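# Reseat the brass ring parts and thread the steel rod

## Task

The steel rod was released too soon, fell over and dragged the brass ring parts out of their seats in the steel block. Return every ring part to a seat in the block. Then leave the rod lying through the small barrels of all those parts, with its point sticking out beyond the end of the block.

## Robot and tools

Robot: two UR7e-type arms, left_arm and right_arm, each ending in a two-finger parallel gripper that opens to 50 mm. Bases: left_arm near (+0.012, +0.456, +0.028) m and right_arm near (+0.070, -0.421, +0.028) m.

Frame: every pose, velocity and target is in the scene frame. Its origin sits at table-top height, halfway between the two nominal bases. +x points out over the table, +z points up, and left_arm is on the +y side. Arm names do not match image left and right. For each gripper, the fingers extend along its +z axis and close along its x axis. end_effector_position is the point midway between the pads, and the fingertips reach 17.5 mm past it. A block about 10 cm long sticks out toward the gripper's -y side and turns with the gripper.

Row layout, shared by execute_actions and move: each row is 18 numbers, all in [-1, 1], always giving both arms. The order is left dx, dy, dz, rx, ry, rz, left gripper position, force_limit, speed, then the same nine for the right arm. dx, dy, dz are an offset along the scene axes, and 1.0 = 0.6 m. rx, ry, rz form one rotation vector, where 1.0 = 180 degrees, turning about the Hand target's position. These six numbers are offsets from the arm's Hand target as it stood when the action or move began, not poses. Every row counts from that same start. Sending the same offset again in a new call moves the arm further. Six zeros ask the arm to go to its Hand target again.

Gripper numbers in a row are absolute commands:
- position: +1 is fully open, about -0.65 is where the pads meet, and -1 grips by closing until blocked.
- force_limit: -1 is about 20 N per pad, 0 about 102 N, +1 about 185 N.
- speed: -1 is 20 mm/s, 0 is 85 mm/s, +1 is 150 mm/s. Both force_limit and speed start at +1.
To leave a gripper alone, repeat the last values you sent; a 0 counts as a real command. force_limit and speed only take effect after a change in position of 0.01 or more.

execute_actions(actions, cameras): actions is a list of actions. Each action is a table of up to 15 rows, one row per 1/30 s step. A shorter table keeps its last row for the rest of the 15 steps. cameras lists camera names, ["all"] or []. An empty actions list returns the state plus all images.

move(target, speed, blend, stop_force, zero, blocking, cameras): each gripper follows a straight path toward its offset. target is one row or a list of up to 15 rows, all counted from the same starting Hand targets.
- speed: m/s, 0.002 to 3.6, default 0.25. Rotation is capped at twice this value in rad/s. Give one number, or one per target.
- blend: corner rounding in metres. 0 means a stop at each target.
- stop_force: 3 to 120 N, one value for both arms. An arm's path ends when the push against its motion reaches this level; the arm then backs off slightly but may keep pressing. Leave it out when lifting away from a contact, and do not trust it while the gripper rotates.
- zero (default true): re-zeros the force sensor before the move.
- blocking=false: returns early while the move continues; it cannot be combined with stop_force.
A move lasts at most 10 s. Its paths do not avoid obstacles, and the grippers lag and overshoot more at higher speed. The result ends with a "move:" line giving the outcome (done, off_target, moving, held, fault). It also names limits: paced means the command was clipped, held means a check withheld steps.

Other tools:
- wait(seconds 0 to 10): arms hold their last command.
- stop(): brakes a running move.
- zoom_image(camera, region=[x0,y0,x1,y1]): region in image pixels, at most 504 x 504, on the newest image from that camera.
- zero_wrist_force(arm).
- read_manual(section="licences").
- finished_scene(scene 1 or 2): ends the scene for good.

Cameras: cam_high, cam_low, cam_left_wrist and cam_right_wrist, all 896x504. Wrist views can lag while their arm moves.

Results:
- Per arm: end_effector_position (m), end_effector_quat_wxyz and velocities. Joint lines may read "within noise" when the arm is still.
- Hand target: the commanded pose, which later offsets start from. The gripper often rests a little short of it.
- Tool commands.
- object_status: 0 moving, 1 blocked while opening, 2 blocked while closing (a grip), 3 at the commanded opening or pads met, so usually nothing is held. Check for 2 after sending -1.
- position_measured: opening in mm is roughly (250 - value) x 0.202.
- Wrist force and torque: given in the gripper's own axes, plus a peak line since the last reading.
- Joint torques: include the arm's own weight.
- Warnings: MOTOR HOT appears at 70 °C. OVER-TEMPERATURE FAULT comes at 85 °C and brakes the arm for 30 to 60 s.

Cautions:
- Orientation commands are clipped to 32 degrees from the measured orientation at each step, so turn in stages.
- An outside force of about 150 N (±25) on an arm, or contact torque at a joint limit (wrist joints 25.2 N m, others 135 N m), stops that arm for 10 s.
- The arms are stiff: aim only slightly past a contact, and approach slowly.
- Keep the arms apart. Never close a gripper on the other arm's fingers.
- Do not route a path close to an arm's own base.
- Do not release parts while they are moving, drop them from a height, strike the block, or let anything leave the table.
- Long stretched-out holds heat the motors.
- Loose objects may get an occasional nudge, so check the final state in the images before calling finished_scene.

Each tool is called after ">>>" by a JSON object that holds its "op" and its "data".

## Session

>>> {"op": "execute_actions", "data": {"actions": []}}

Scene clock: 0.00 s.
left_arm: end_effector_position=(+0.7396, +0.5636, +0.2593) position_measured=3 object_status=3 end_effector_quat_wxyz=(-0.018, +0.983, -0.074, +0.165) | right_arm: end_effector_position=(+0.2494, -0.0525, +0.2202) position_measured=3 object_status=3 end_effector_quat_wxyz=(-0.125, +0.862, -0.461, +0.169)
Joint positions: left_arm=[-0.013 -1.168 1.453 -2.188 -1.546 1.681] | right_arm=[4.876 -1.257 -2.242 -1.226 1.148 -1.986]
Joint velocities: within noise
Joint torques (N m): no reading
Wrist force (N): no reading
Wrist torque (N m): no reading
Wrist force, peak (N): no reading
Hand target: left_arm +0.7396, +0.5636, +0.2593; -0.018, +0.983, -0.074, +0.165 | right_arm +0.2494, -0.0525, +0.2202; -0.125, +0.862, -0.461, +0.169
Tool commands: left_gripper/position=+1.0 left_gripper/force_limit=+1.0 left_gripper/speed=+1.0 right_gripper/position=+1.0 right_gripper/force_limit=+1.0 right_gripper/speed=+1.0
camera_calibration:
cam_left_wrist: T_world_to_cam=[[0.933467, -0.14814, 0.32664, -0.682138], [-0.240208, -0.934518, 0.262634, 0.655655], [0.266345, -0.323622, -0.907926, 0.3548], [0, 0, 0, 1]] pos_world=[0.699747, 0.62649, 0.372749]
cam_right_wrist: T_world_to_cam=[[0.515834, -0.837496, 0.180321, -0.202898], [-0.848522, -0.528465, -0.0271211, 0.204695], [0.118007, -0.139016, -0.983234, 0.305924], [0, 0, 0, 1]] pos_world=[0.242249, -0.019224, 0.342933]

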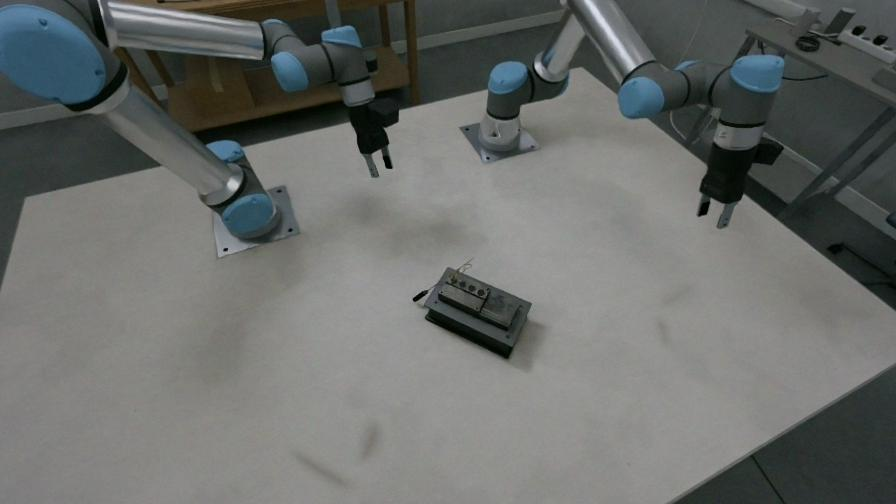

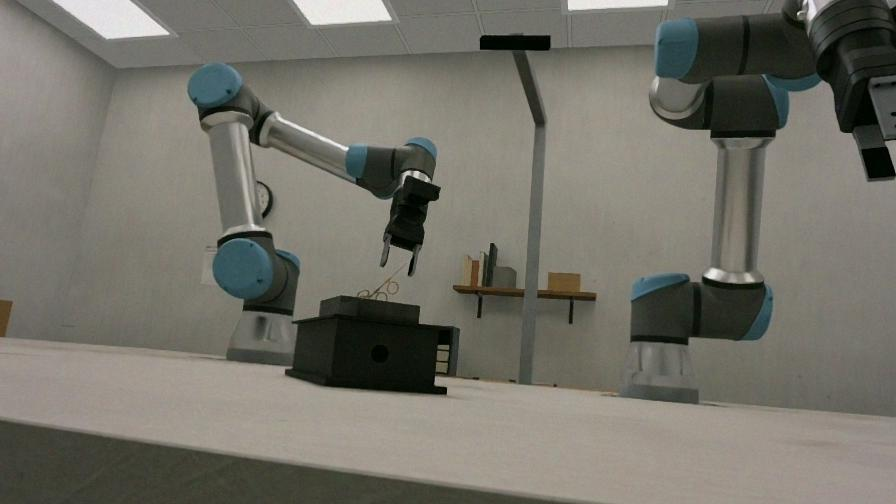

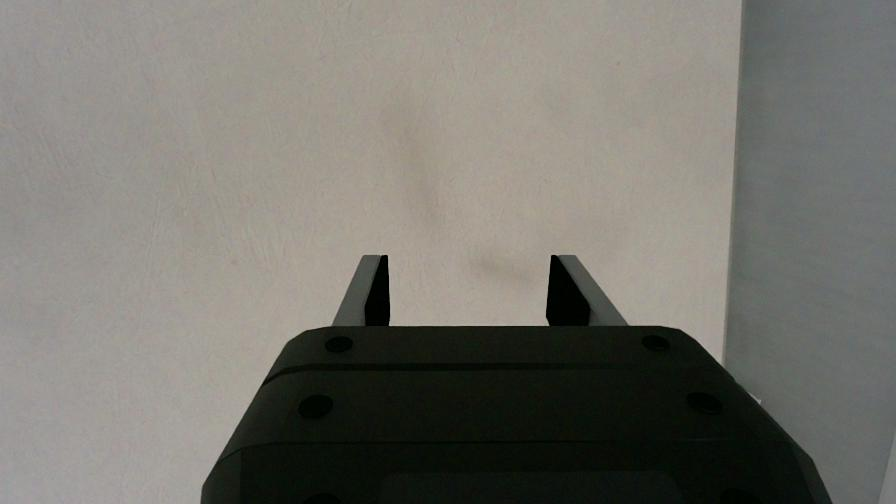

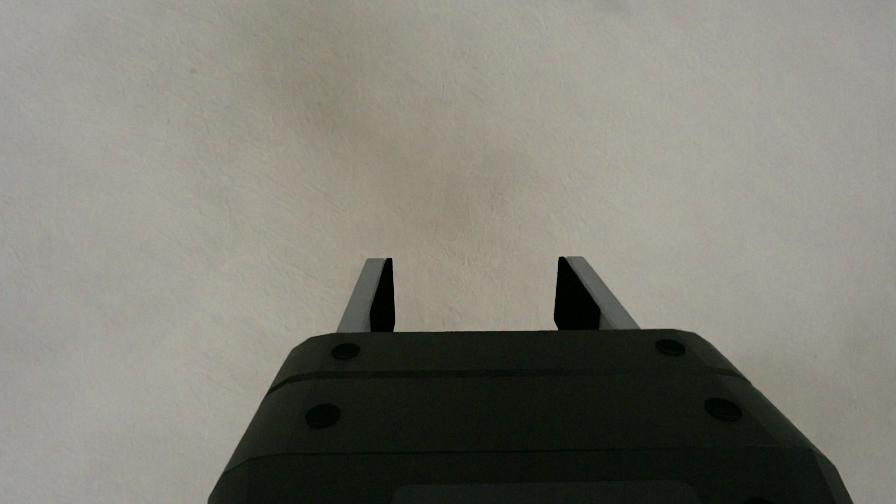

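>>> {"op": "zoom_image", "data": {"camera": "cam_high", "region": [400, 250, 550, 370]}}

>>> {"op": "zoom_image", "data": {"camera": "cam_low", "region": [280, 240, 480, 400]}}

Scaled by 3.360.

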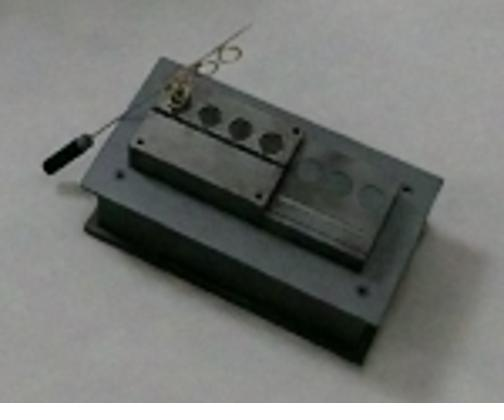

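Scaled by 2.520.

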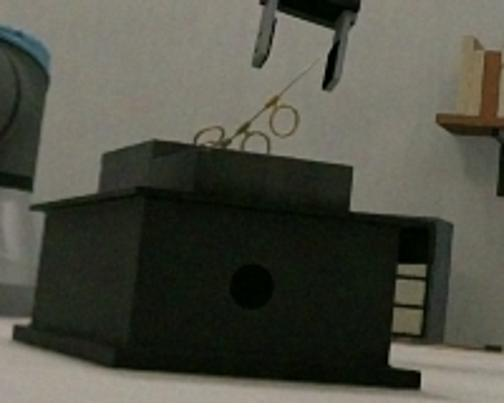

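>>> {"op": "move", "data": {"target": [[0,0,0,0,0,0,1,1,1,0.2,0,0.17,0.1,-0.092,0.033,1,1,1],[0,0,0,0,0,0,1,1,1,0.458,-0.008,-0.062,0.1988,-0.1841,0.0667,1,1,1]], "blend": 0.04, "cameras": ["cam_right_wrist","cam_low"]}}

>>> {"op": "zoom_image", "data": {"camera": "cam_right_wrist", "region": [350, 80, 600, 330]}}

Scene clock: 102.50 s.
left_arm: end_effector_position=(+0.7396, +0.5636, +0.2593) position_measured=3 object_status=3 end_effector_quat_wxyz=(-0.018, +0.983, -0.074, +0.165) | right_arm: end_effector_position=(+0.5241, -0.0573, +0.1830) position_measured=3 object_status=3 end_effector_quat_wxyz=(-0.520, +0.742, -0.347, +0.242)
Joint positions: left_arm=[-0.013 -1.168 1.453 -2.188 -1.546 1.681] | right_arm=[4.198 -2.067 -2.458 1.012 1.229 -3.011]
Joint torques (N m): left_arm=[0.69 -43.42 -26.85 -3.99 0.17 0.24] | right_arm=[-12.56 20.69 15.37 5.7 2.23 -1.49]
Wrist force (N): left_arm=[-0.3 -0.2 0.1] | right_arm=[-0.6 1.9 -2.9]
Wrist torque (N m): left_arm=[-0.04 0.04 0.00] | right_arm=[0.36 0.11 -0.03]
Wrist force, peak (N): left_arm=[-0.4 -0.3 0.4] | right_arm=[1.3 4.8 -0.7]
Hand target: left_arm +0.7396, +0.5636, +0.2593; -0.018, +0.983, -0.074, +0.165 | right_arm +0.5242, -0.0573, +0.1830; -0.520, +0.742, -0.347, +0.242
Off the commanded pose: left_arm 0.000 m, 0 deg | right_arm 0.000 m, 0 deg.
move: done
camera_calibration:
cam_right_wrist: T_world_to_cam=[[0.639541, -0.768756, 0.00130074, -0.370152], [-0.49933, -0.416686, -0.759633, 0.391799], [0.584514, 0.485167, -0.650351, -0.0333286], [0, 0, 0, 1]] pos_world=[0.451845, -0.105129, 0.27643]
Images, in order (width x height): cam_low 896x504, cam_right_wrist 896x504.

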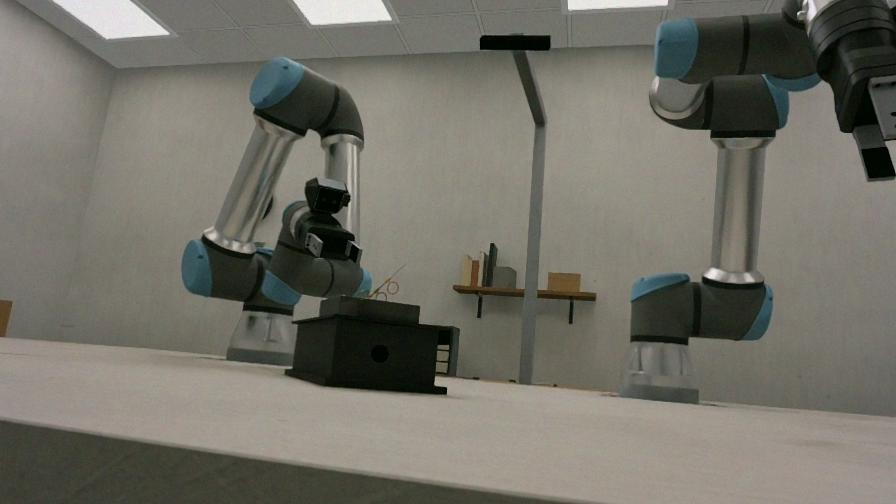

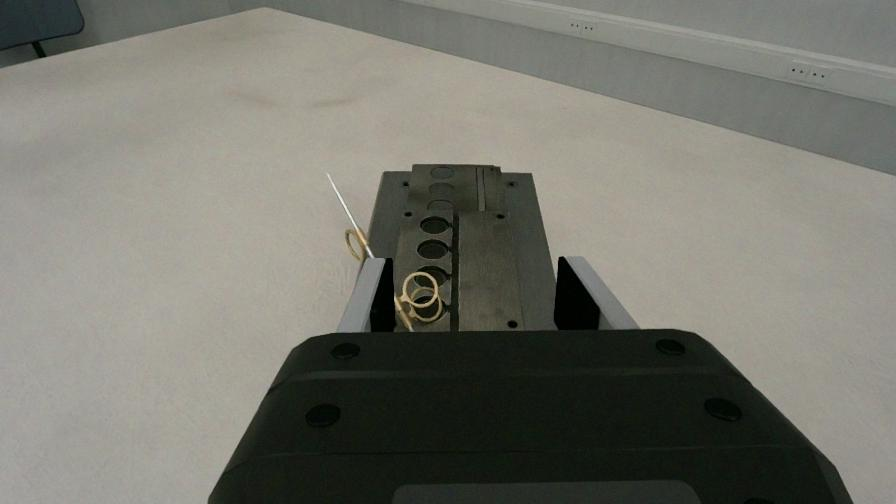

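Scaled by 2.016.

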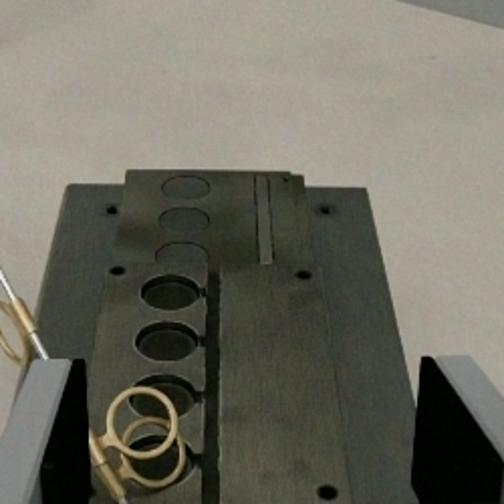

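>>> {"op": "move", "data": {"target": [0,0,0,0,0,0,1,1,1,-0.1727,-0.0795,-0.083,0,0,0,1,1,1], "cameras": ["cam_right_wrist","cam_high"]}}

>>> {"op": "zoom_image", "data": {"camera": "cam_right_wrist", "region": [380, 60, 580, 330]}}

>>> {"op": "zoom_image", "data": {"camera": "cam_high", "region": [405, 245, 485, 315]}}

Scene clock: 112.50 s.
left_arm: end_effector_position=(+0.7396, +0.5636, +0.2593) position_measured=3 object_status=3 end_effector_quat_wxyz=(-0.018, +0.983, -0.074, +0.165) | right_arm: end_effector_position=(+0.4205, -0.1050, +0.1332) position_measured=3 object_status=3 end_effector_quat_wxyz=(-0.520, +0.742, -0.346, +0.242) end_effector_velocity=(+0.000, +0.000, +0.001) end_effector_angular_velocity=(+0.004, -0.001, -0.001)
Joint positions: left_arm=[-0.013 -1.168 1.453 -2.188 -1.546 1.681] | right_arm=[4.526 -2.354 -2.767 1.537 0.927 -2.864]
Joint velocities: left_arm=[within noise] | right_arm=[0.001 -0.002 0 0.005 -0.002 0.001]
Joint torques (N m): left_arm=[0.64 -44.03 -26.94 -4.02 0.18 0.15] | right_arm=[10.61 14.52 -10.42 5.41 -2.83 1.62]
Wrist force (N): left_arm=[-0.1 -0.2 0.4] | right_arm=[-0.8 1.7 -2.6]
Wrist torque (N m): left_arm=[-0.04 0.01 0.00] | right_arm=[0.34 0.15 0.02]
Wrist force, peak (N): left_arm=[0.3 -0.3 0.5] | right_arm=[-1.1 3.5 -5.1]
Hand target: left_arm +0.7396, +0.5636, +0.2593; -0.018, +0.983, -0.074, +0.165 | right_arm +0.4205, -0.1050, +0.1332; -0.520, +0.742, -0.347, +0.242
Off the commanded pose: left_arm 0.000 m, 0 deg | right_arm 0.000 m, 0 deg.
move: done
camera_calibration:
cam_right_wrist: T_world_to_cam=[[0.639738, -0.768592, 0.00128647, -0.340463], [-0.499354, -0.416909, -0.759495, 0.282347], [0.584278, 0.485235, -0.650512, 0.0180631], [0, 0, 0, 1]] pos_world=[0.348244, -0.152729, 0.226629]
Images, in order (width x height): cam_high 896x504, cam_right_wrist 896x504.

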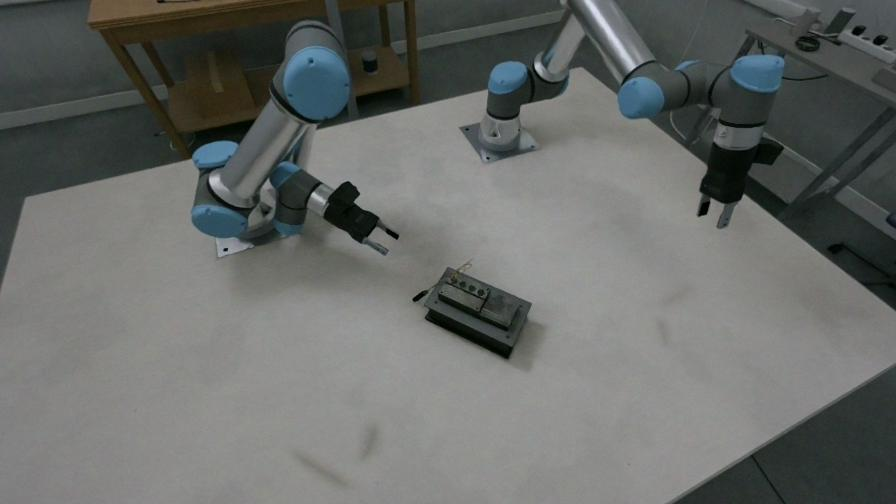

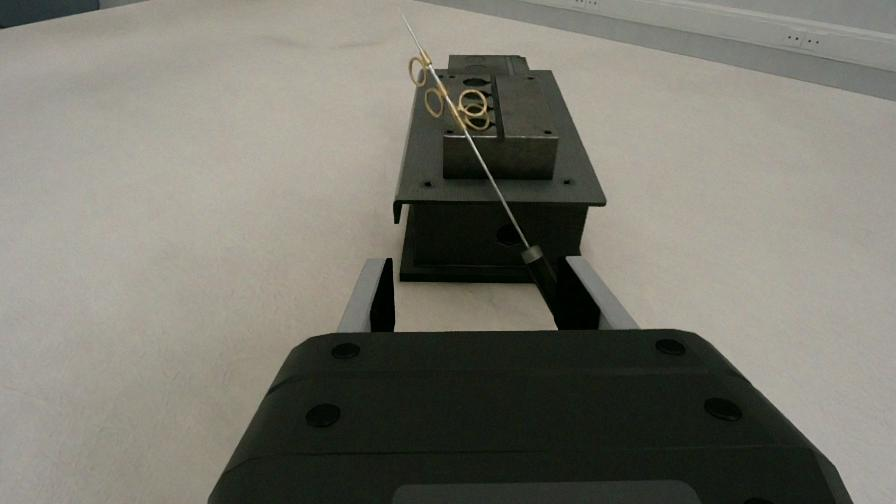

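Scaled by 1.867.

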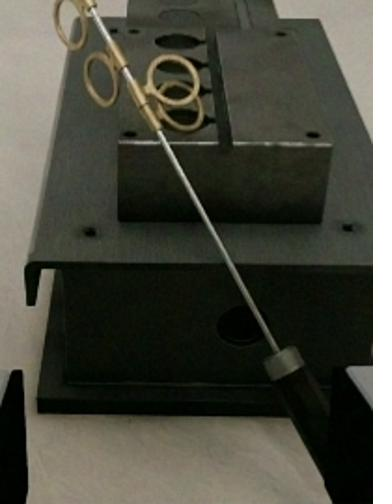

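Scaled by 6.300.

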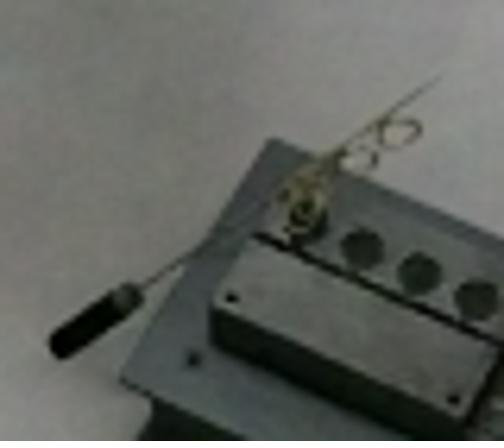

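>>> {"op": "move", "data": {"target": [[-0.133,-0.273,0.151,-0.064,-0.068,0.308,1,1,1,0,0,0,0,0,0,1,1,1],[-0.233,-0.606,0.151,-0.128,-0.137,0.615,1,1,1,0,0,0,0,0,0,1,1,1],[-0.283,-0.823,0.1,-0.1917,-0.2054,0.9231,1,1,1,0,0,0,0,0,0,1,1,1],[-0.291,-0.864,-0.007,-0.1917,-0.2054,0.9231,1,1,1,0,0,0,0,0,0,1,1,1]], "blend": 0.04, "speed": 0.3, "cameras": ["cam_left_wrist","cam_low","cam_high"]}}

>>> {"op": "zoom_image", "data": {"camera": "cam_left_wrist", "region": [330, 30, 630, 330]}}

Scene clock: 161.90 s.
left_arm: end_effector_position=(+0.5649, +0.0452, +0.2553) position_measured=3 object_status=3 end_effector_quat_wxyz=(+0.020, +0.093, +0.972, +0.216) end_effector_velocity=(+0.000, -0.001, -0.002) end_effector_angular_velocity=(-0.001, +0.000, +0.000) | right_arm: end_effector_position=(+0.4205, -0.1050, +0.1332) position_measured=3 object_status=3 end_effector_quat_wxyz=(-0.520, +0.742, -0.347, +0.242)
Joint positions: left_arm=[-0.921 -0.96 1.005 -1.304 -1.26 -2.382] | right_arm=[4.527 -2.354 -2.767 1.537 0.927 -2.864]
Joint velocities: left_arm=[0 0.002 0.002 -0.005 0 0] | right_arm=[within noise]
Joint torques (N m): left_arm=[9.31 -53.66 -14.13 -4.32 3.52 1.12] | right_arm=[10.05 18.44 -11.92 5.58 -2.89 1.58]
Wrist force (N): left_arm=[1.2 -1.1 -0.6] | right_arm=[-0.6 1.7 -2.8]
Wrist torque (N m): left_arm=[-0.26 -0.27 -0.04] | right_arm=[0.34 0.12 0.02]
Wrist force, peak (N): left_arm=[1.3 -4.3 2.3] | right_arm=[-1.0 2.0 -2.9]
Hand target: left_arm +0.5650, +0.0452, +0.2551; +0.020, +0.093, +0.972, +0.216 | right_arm +0.4205, -0.1050, +0.1332; -0.520, +0.742, -0.347, +0.242
Off the commanded pose: left_arm 0.000 m, 0 deg | right_arm 0.000 m, 0 deg.
move: done; blend cut to 0.0345 m at target 3
camera_calibration:
cam_left_wrist: T_world_to_cam=[[-0.982677, 0.185302, 0.00290506, 0.555407], [0.13371, 0.698051, 0.703453, -0.267195], [0.128323, 0.691656, -0.710736, 0.211545], [0, 0, 0, 1]] pos_world=[0.554366, -0.0627181, 0.336698]
Images, in order (width x height): cam_high 896x504, cam_low 896x504, cam_left_wrist 896x504.

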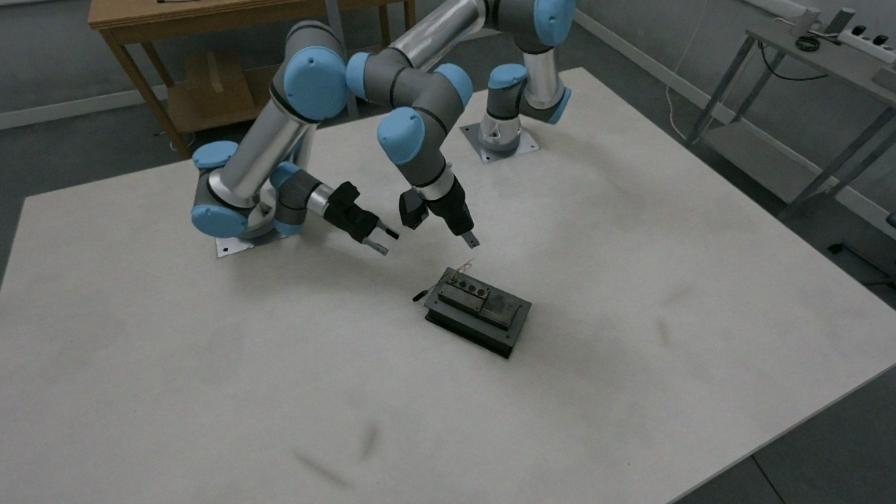

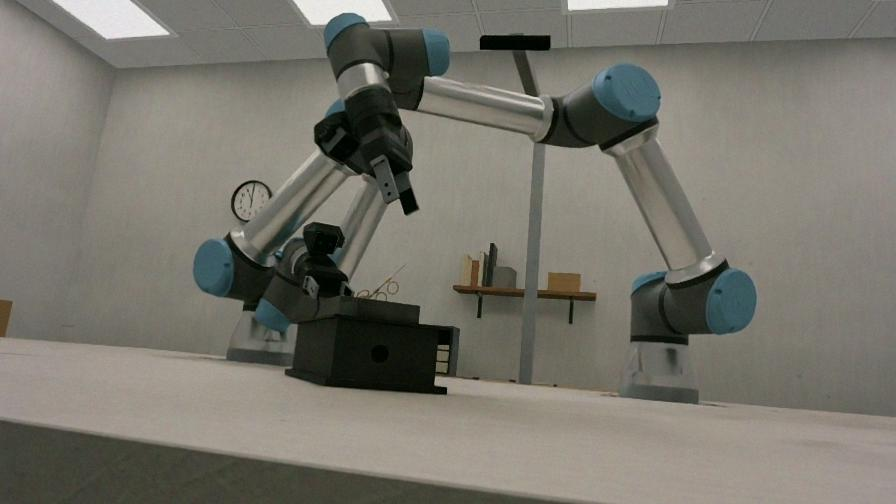

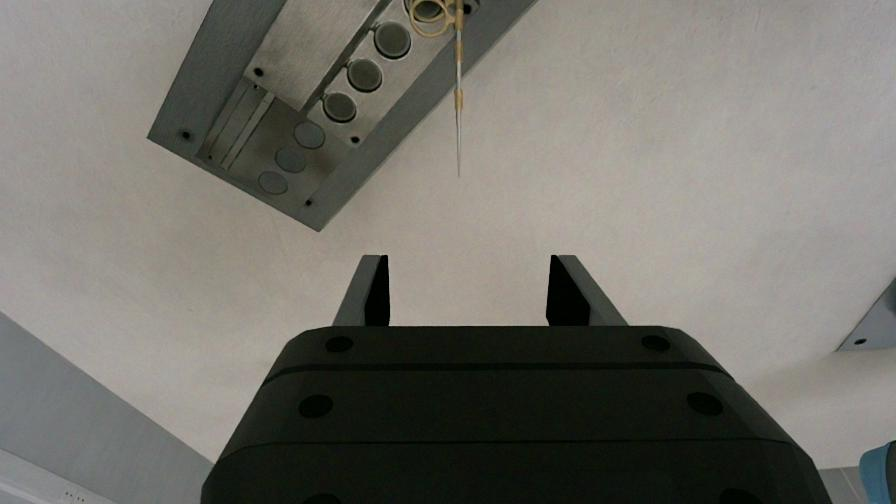

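Scaled by 1.680.

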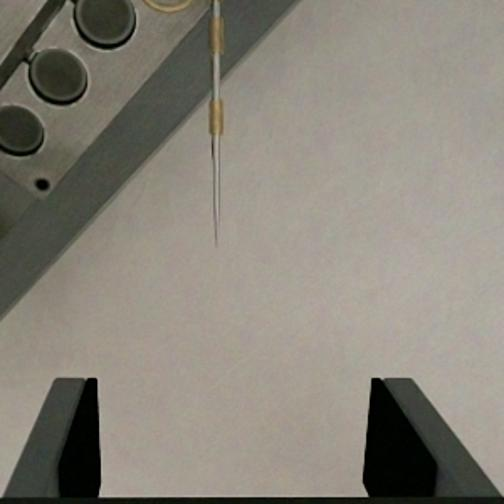

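>>> {"op": "move", "data": {"target": [0.0065,0.0047,-0.1085,0,0,0,1,1,1,0,0,0,0,0,0,1,1,1], "speed": 0.12, "cameras": ["cam_left_wrist","cam_low","cam_right_wrist"]}}

>>> {"op": "zoom_image", "data": {"camera": "cam_left_wrist", "region": [380, 0, 560, 330]}}

>>> {"op": "zoom_image", "data": {"camera": "cam_right_wrist", "region": [380, 0, 560, 140]}}

>>> {"op": "zoom_image", "data": {"camera": "cam_low", "region": [340, 200, 460, 310]}}

Scene clock: 186.30 s.
left_arm: end_effector_position=(+0.5689, +0.0481, +0.1900) position_measured=3 object_status=3 end_effector_quat_wxyz=(+0.020, +0.093, +0.972, +0.216) | right_arm: end_effector_position=(+0.4205, -0.1050, +0.1332) position_measured=3 object_status=3 end_effector_quat_wxyz=(-0.520, +0.742, -0.347, +0.242)
Joint positions: left_arm=[-0.915 -0.936 1.135 -1.459 -1.258 -2.375] | right_arm=[4.527 -2.354 -2.767 1.537 0.927 -2.864]
Joint torques (N m): left_arm=[-5.22 -65.51 -28.25 -3.99 2.51 -0.9] | right_arm=[8.64 20.67 -10.68 5.49 -2.7 1.7]
Wrist force (N): left_arm=[0.9 -1.2 -0.5] | right_arm=[-0.5 1.7 -2.8]
Wrist torque (N m): left_arm=[-0.29 -0.23 -0.05] | right_arm=[0.35 0.09 0.02]
Wrist force, peak (N): left_arm=[1.2 -0.1 -2.6] | right_arm=[-0.6 1.8 -3.1]
Hand target: left_arm +0.5689, +0.0480, +0.1900; +0.020, +0.093, +0.972, +0.216 | right_arm +0.4205, -0.1050, +0.1332; -0.520, +0.742, -0.347, +0.242
Off the commanded pose: left_arm 0.000 m, 0 deg | right_arm 0.000 m, 0 deg.
move: done
camera_calibration:
cam_left_wrist: T_world_to_cam=[[-0.982692, 0.185218, 0.00317928, 0.558919], [0.13379, 0.697755, 0.703731, -0.223956], [0.128126, 0.691977, -0.710459, 0.162668], [0, 0, 0, 1]] pos_world=[0.558367, -0.0598187, 0.271397]
cam_right_wrist: T_world_to_cam=[[0.639617, -0.768693, 0.00131834, -0.340521], [-0.499354, -0.416807, -0.759551, 0.282258], [0.584411, 0.485163, -0.650447, 0.0179745], [0, 0, 0, 1]] pos_world=[0.348245, -0.152829, 0.22653]
Images, in order (width x height): cam_low 896x504, cam_left_wrist 896x504, cam_right_wrist 896x504.

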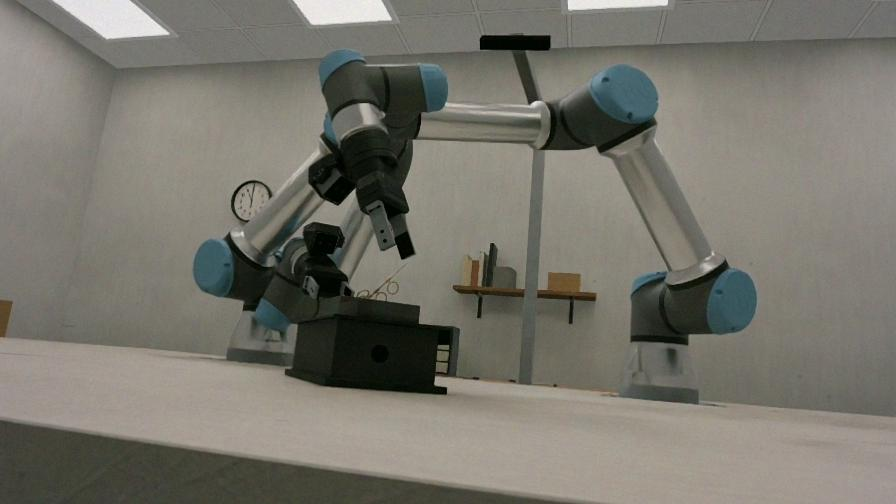

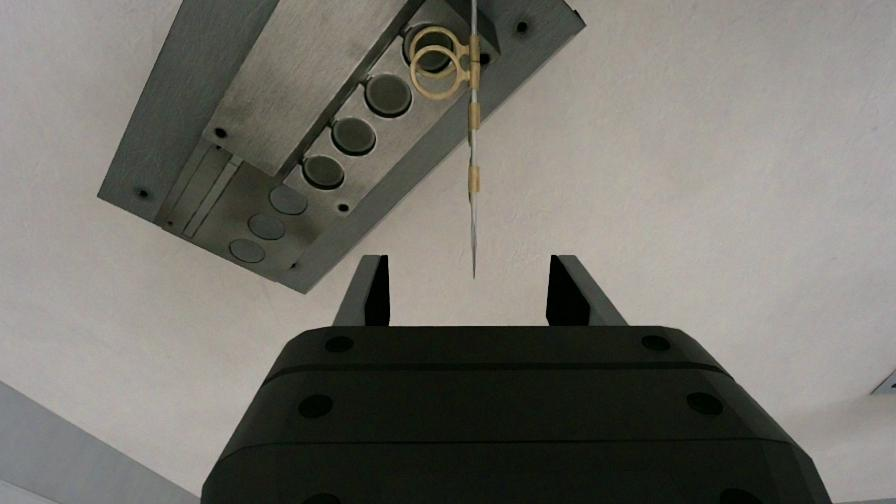

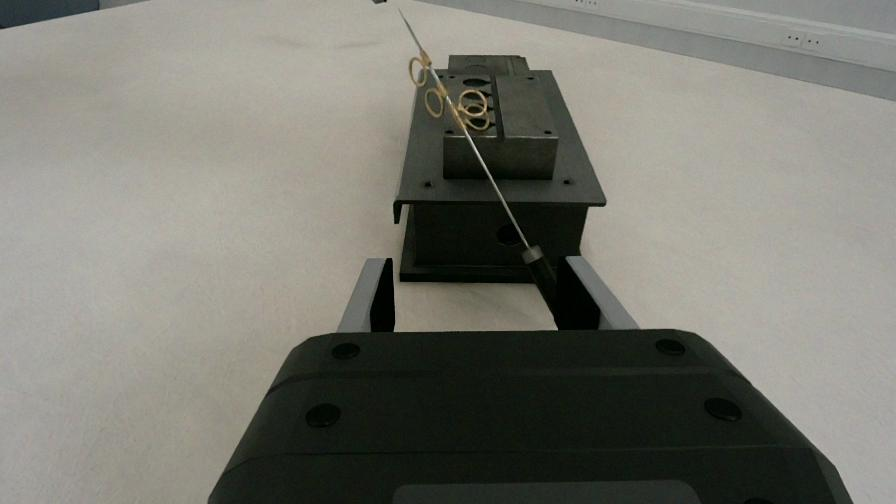

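Scaled by 1.527.

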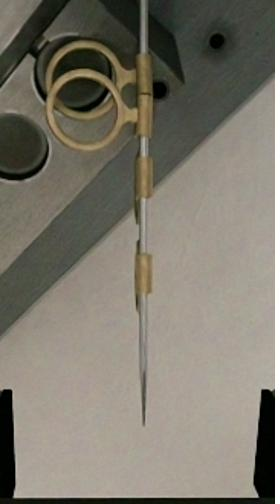

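Scaled by 2.800.

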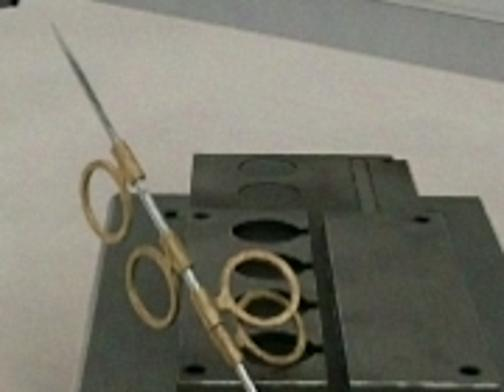

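Scaled by 4.200.

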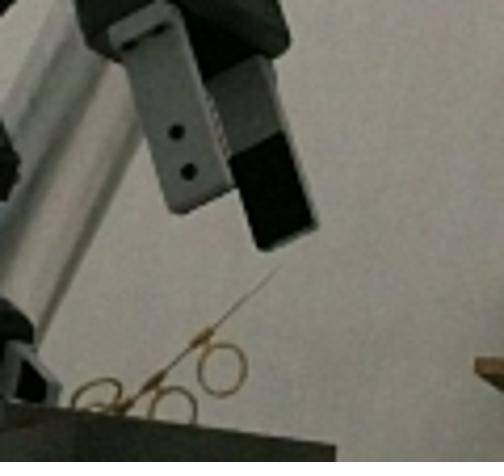

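>>> {"op": "move", "data": {"target": [-0.0082,-0.0203,-0.0528,0,0,0,1,1,1,0,0,0,0,0,0,1,1,1], "speed": 0.08, "cameras": ["cam_left_wrist","cam_low","cam_right_wrist"]}}

>>> {"op": "zoom_image", "data": {"camera": "cam_left_wrist", "region": [360, 130, 600, 330]}}

>>> {"op": "zoom_image", "data": {"camera": "cam_right_wrist", "region": [340, 0, 500, 120]}}

>>> {"op": "zoom_image", "data": {"camera": "cam_low", "region": [350, 210, 440, 300]}}

Scene clock: 221.80 s.
left_arm: end_effector_position=(+0.5638, +0.0358, +0.1581) position_measured=3 object_status=3 end_effector_quat_wxyz=(+0.020, +0.093, +0.972, +0.216) | right_arm: end_effector_position=(+0.4205, -0.1050, +0.1332) position_measured=3 object_status=3 end_effector_quat_wxyz=(-0.520, +0.742, -0.347, +0.242)
Joint positions: left_arm=[-0.93 -0.905 1.164 -1.516 -1.263 -2.39] | right_arm=[4.527 -2.354 -2.767 1.537 0.927 -2.864]
Joint torques (N m): left_arm=[11.02 -66.37 -38.38 -0.9 0.17 1.67] | right_arm=[6.89 22.84 -11.02 5.32 -2.65 1.65]
Wrist force (N): left_arm=[1.1 -1.1 -0.4] | right_arm=[-0.6 1.8 -2.8]
Wrist torque (N m): left_arm=[-0.28 -0.22 0.05] | right_arm=[0.36 0.11 0.02]
Wrist force, peak (N): left_arm=[1.0 -2.2 0.5] | right_arm=[-0.7 1.8 -3.1]
Hand target: left_arm +0.5639, +0.0359, +0.1584; +0.020, +0.093, +0.972, +0.216 | right_arm +0.4205, -0.1050, +0.1332; -0.520, +0.742, -0.347, +0.242
Off the commanded pose: left_arm 0.000 m, 0 deg | right_arm 0.000 m, 0 deg.
move: done
camera_calibration:
cam_left_wrist: T_world_to_cam=[[-0.982677, 0.185299, 0.00326178, 0.556264], [0.133904, 0.697735, 0.70373, -0.192377], [0.128124, 0.691976, -0.71046, 0.149241], [0, 0, 0, 1]] pos_world=[0.553266, -0.0721187, 0.239597]
cam_right_wrist: T_world_to_cam=[[0.639617, -0.768693, 0.00131834, -0.340521], [-0.499354, -0.416807, -0.759551, 0.282258], [0.584411, 0.485163, -0.650447, 0.0179745], [0, 0, 0, 1]] pos_world=[0.348245, -0.152829, 0.22653]
Images, in order (width x height): cam_low 896x504, cam_left_wrist 896x504, cam_right_wrist 896x504.

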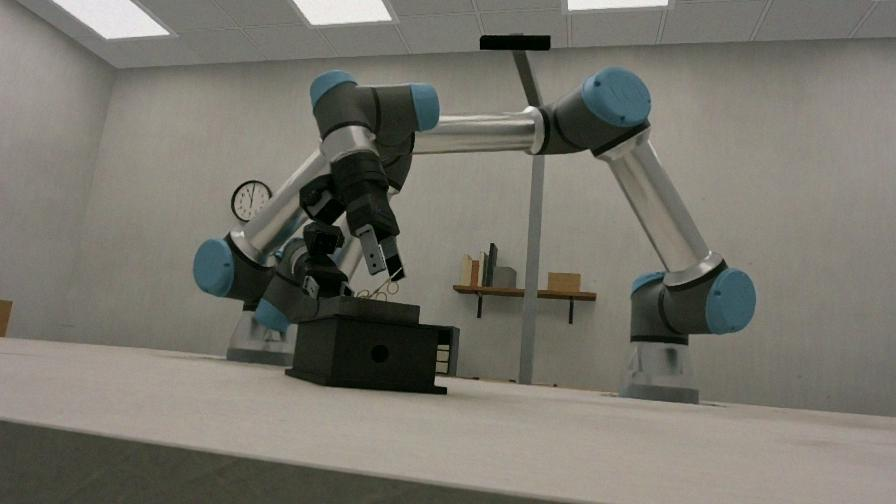

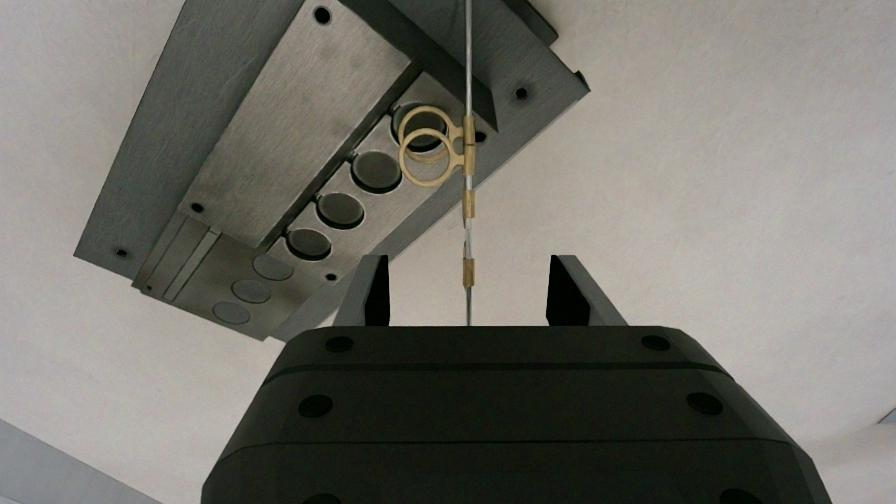

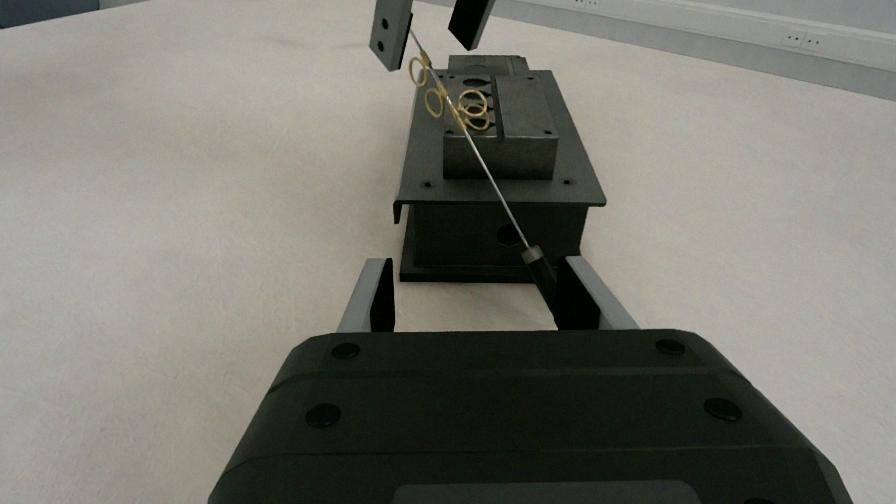

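Scaled by 2.100.

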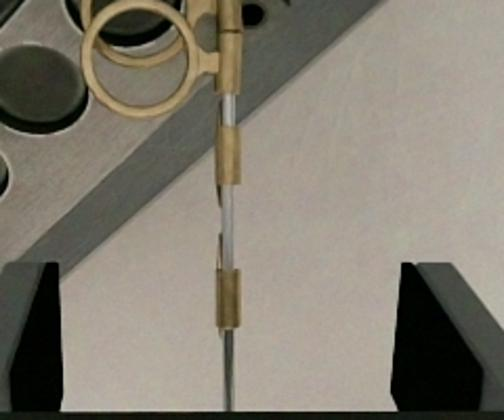

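Scaled by 3.150.

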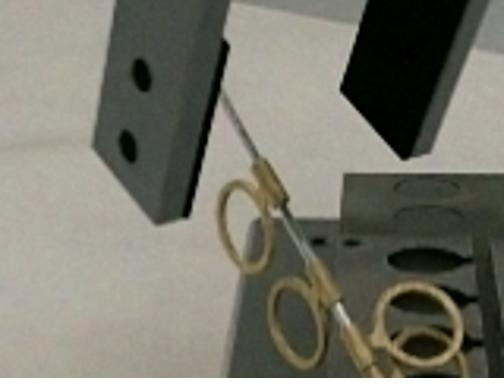

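Scaled by 5.600.

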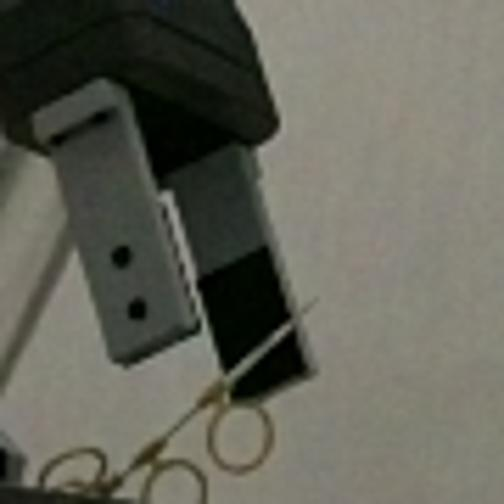

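>>> {"op": "execute_actions", "data": {"actions": []}}

>>> {"op": "zoom_image", "data": {"camera": "cam_low", "region": [300, 150, 600, 330]}}

Scene clock: 258.07 s.
left_arm: end_effector_position=(+0.5639, +0.0359, +0.1584) position_measured=3 object_status=3 end_effector_quat_wxyz=(+0.020, +0.093, +0.972, +0.216) | right_arm: end_effector_position=(+0.4205, -0.1050, +0.1332) position_measured=3 object_status=3 end_effector_quat_wxyz=(-0.520, +0.742, -0.347, +0.242)
Joint positions: left_arm=[-0.93 -0.905 1.164 -1.516 -1.262 -2.39] | right_arm=[4.527 -2.354 -2.767 1.537 0.927 -2.864]
Joint velocities: within noise
Joint torques (N m): left_arm=[11.06 -66.41 -37.87 -3.94 3.47 1.34] | right_arm=[6.21 24.53 -10.93 5.26 -2.72 1.54]
Wrist force (N): left_arm=[1.3 -1.0 -0.4] | right_arm=[-0.8 1.5 -3.0]
Wrist torque (N m): left_arm=[-0.25 -0.26 0.03] | right_arm=[0.31 0.14 0.02]
Wrist force, peak (N): left_arm=[1.3 -1.4 -0.5] | right_arm=[-0.8 1.9 -2.9]
Hand target: left_arm +0.5639, +0.0359, +0.1584; +0.020, +0.093, +0.972, +0.216 | right_arm +0.4205, -0.1050, +0.1332; -0.520, +0.742, -0.347, +0.242
Tool commands: left_gripper/position=+1.0 left_gripper/force_limit=+1.0 left_gripper/speed=+1.0 right_gripper/position=+1.0 right_gripper/force_limit=+1.0 right_gripper/speed=+1.0
Off the commanded pose: left_arm 0.000 m, 0 deg | right_arm 0.000 m, 0 deg.
camera_calibration:
cam_left_wrist: T_world_to_cam=[[-0.98268, 0.185289, 0.00291864, 0.556426], [0.133692, 0.697954, 0.703553, -0.192426], [0.128324, 0.691757, -0.710637, 0.149219], [0, 0, 0, 1]] pos_world=[0.553366, -0.0720183, 0.239798]
cam_right_wrist: T_world_to_cam=[[0.639617, -0.768693, 0.00131834, -0.340521], [-0.499354, -0.416807, -0.759551, 0.282258], [0.584411, 0.485163, -0.650447, 0.0179745], [0, 0, 0, 1]] pos_world=[0.348245, -0.152829, 0.22653]

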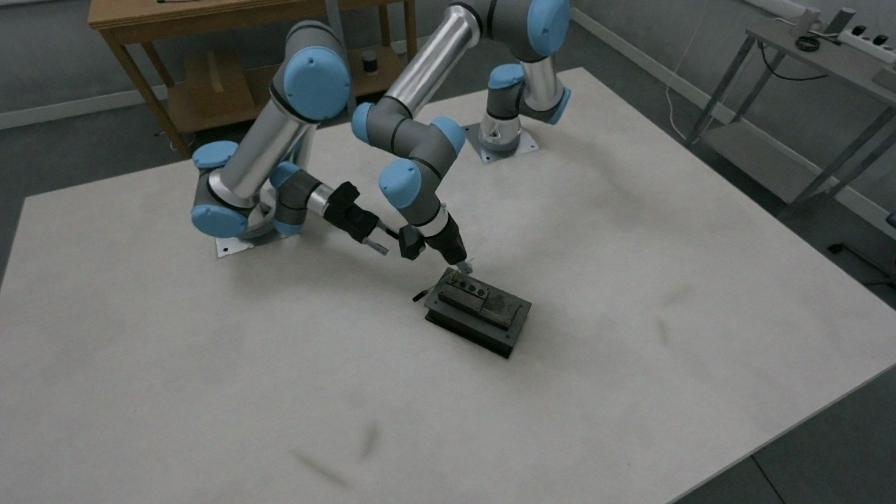

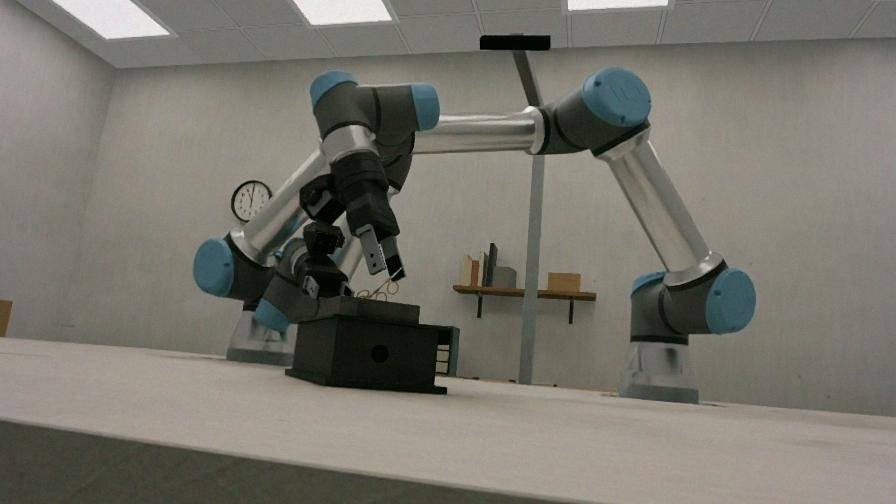

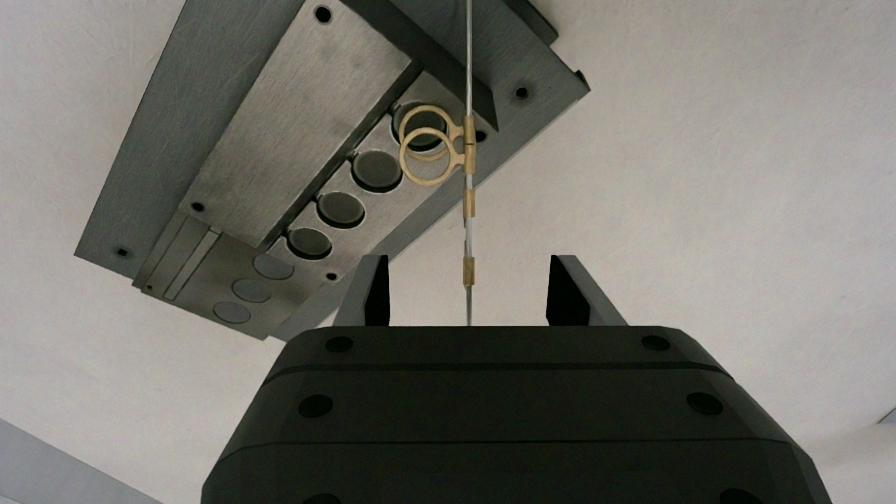

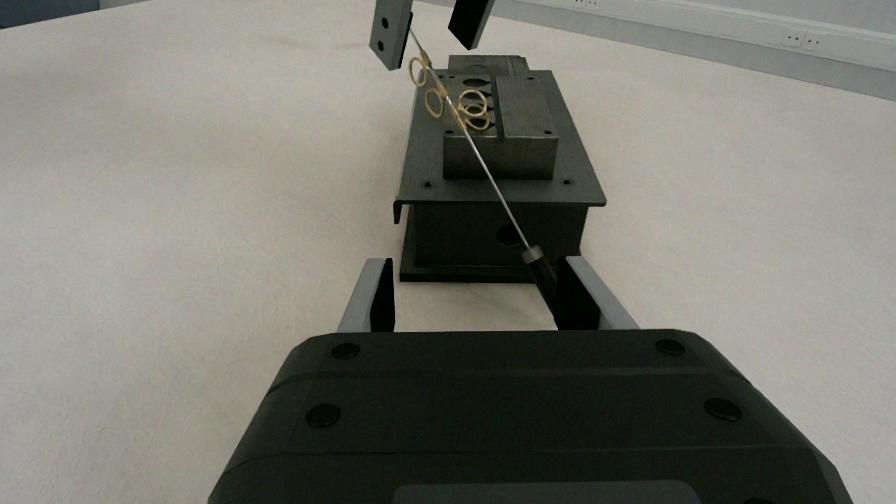

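Scaled by 1.680.

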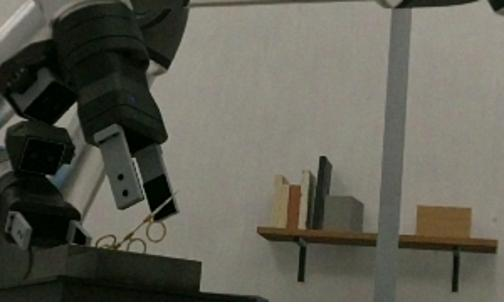

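>>> {"op": "zoom_image", "data": {"camera": "cam_low", "region": [340, 205, 440, 305]}}

>>> {"op": "zoom_image", "data": {"camera": "cam_right_wrist", "region": [350, 0, 520, 140]}}

Scaled by 5.040.

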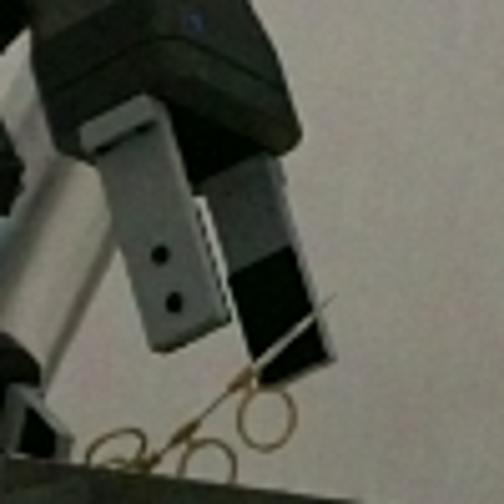

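Scaled by 2.965.

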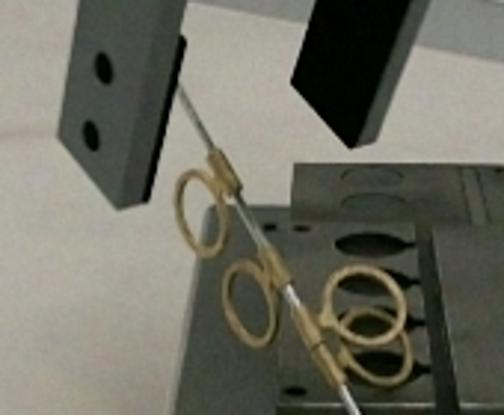

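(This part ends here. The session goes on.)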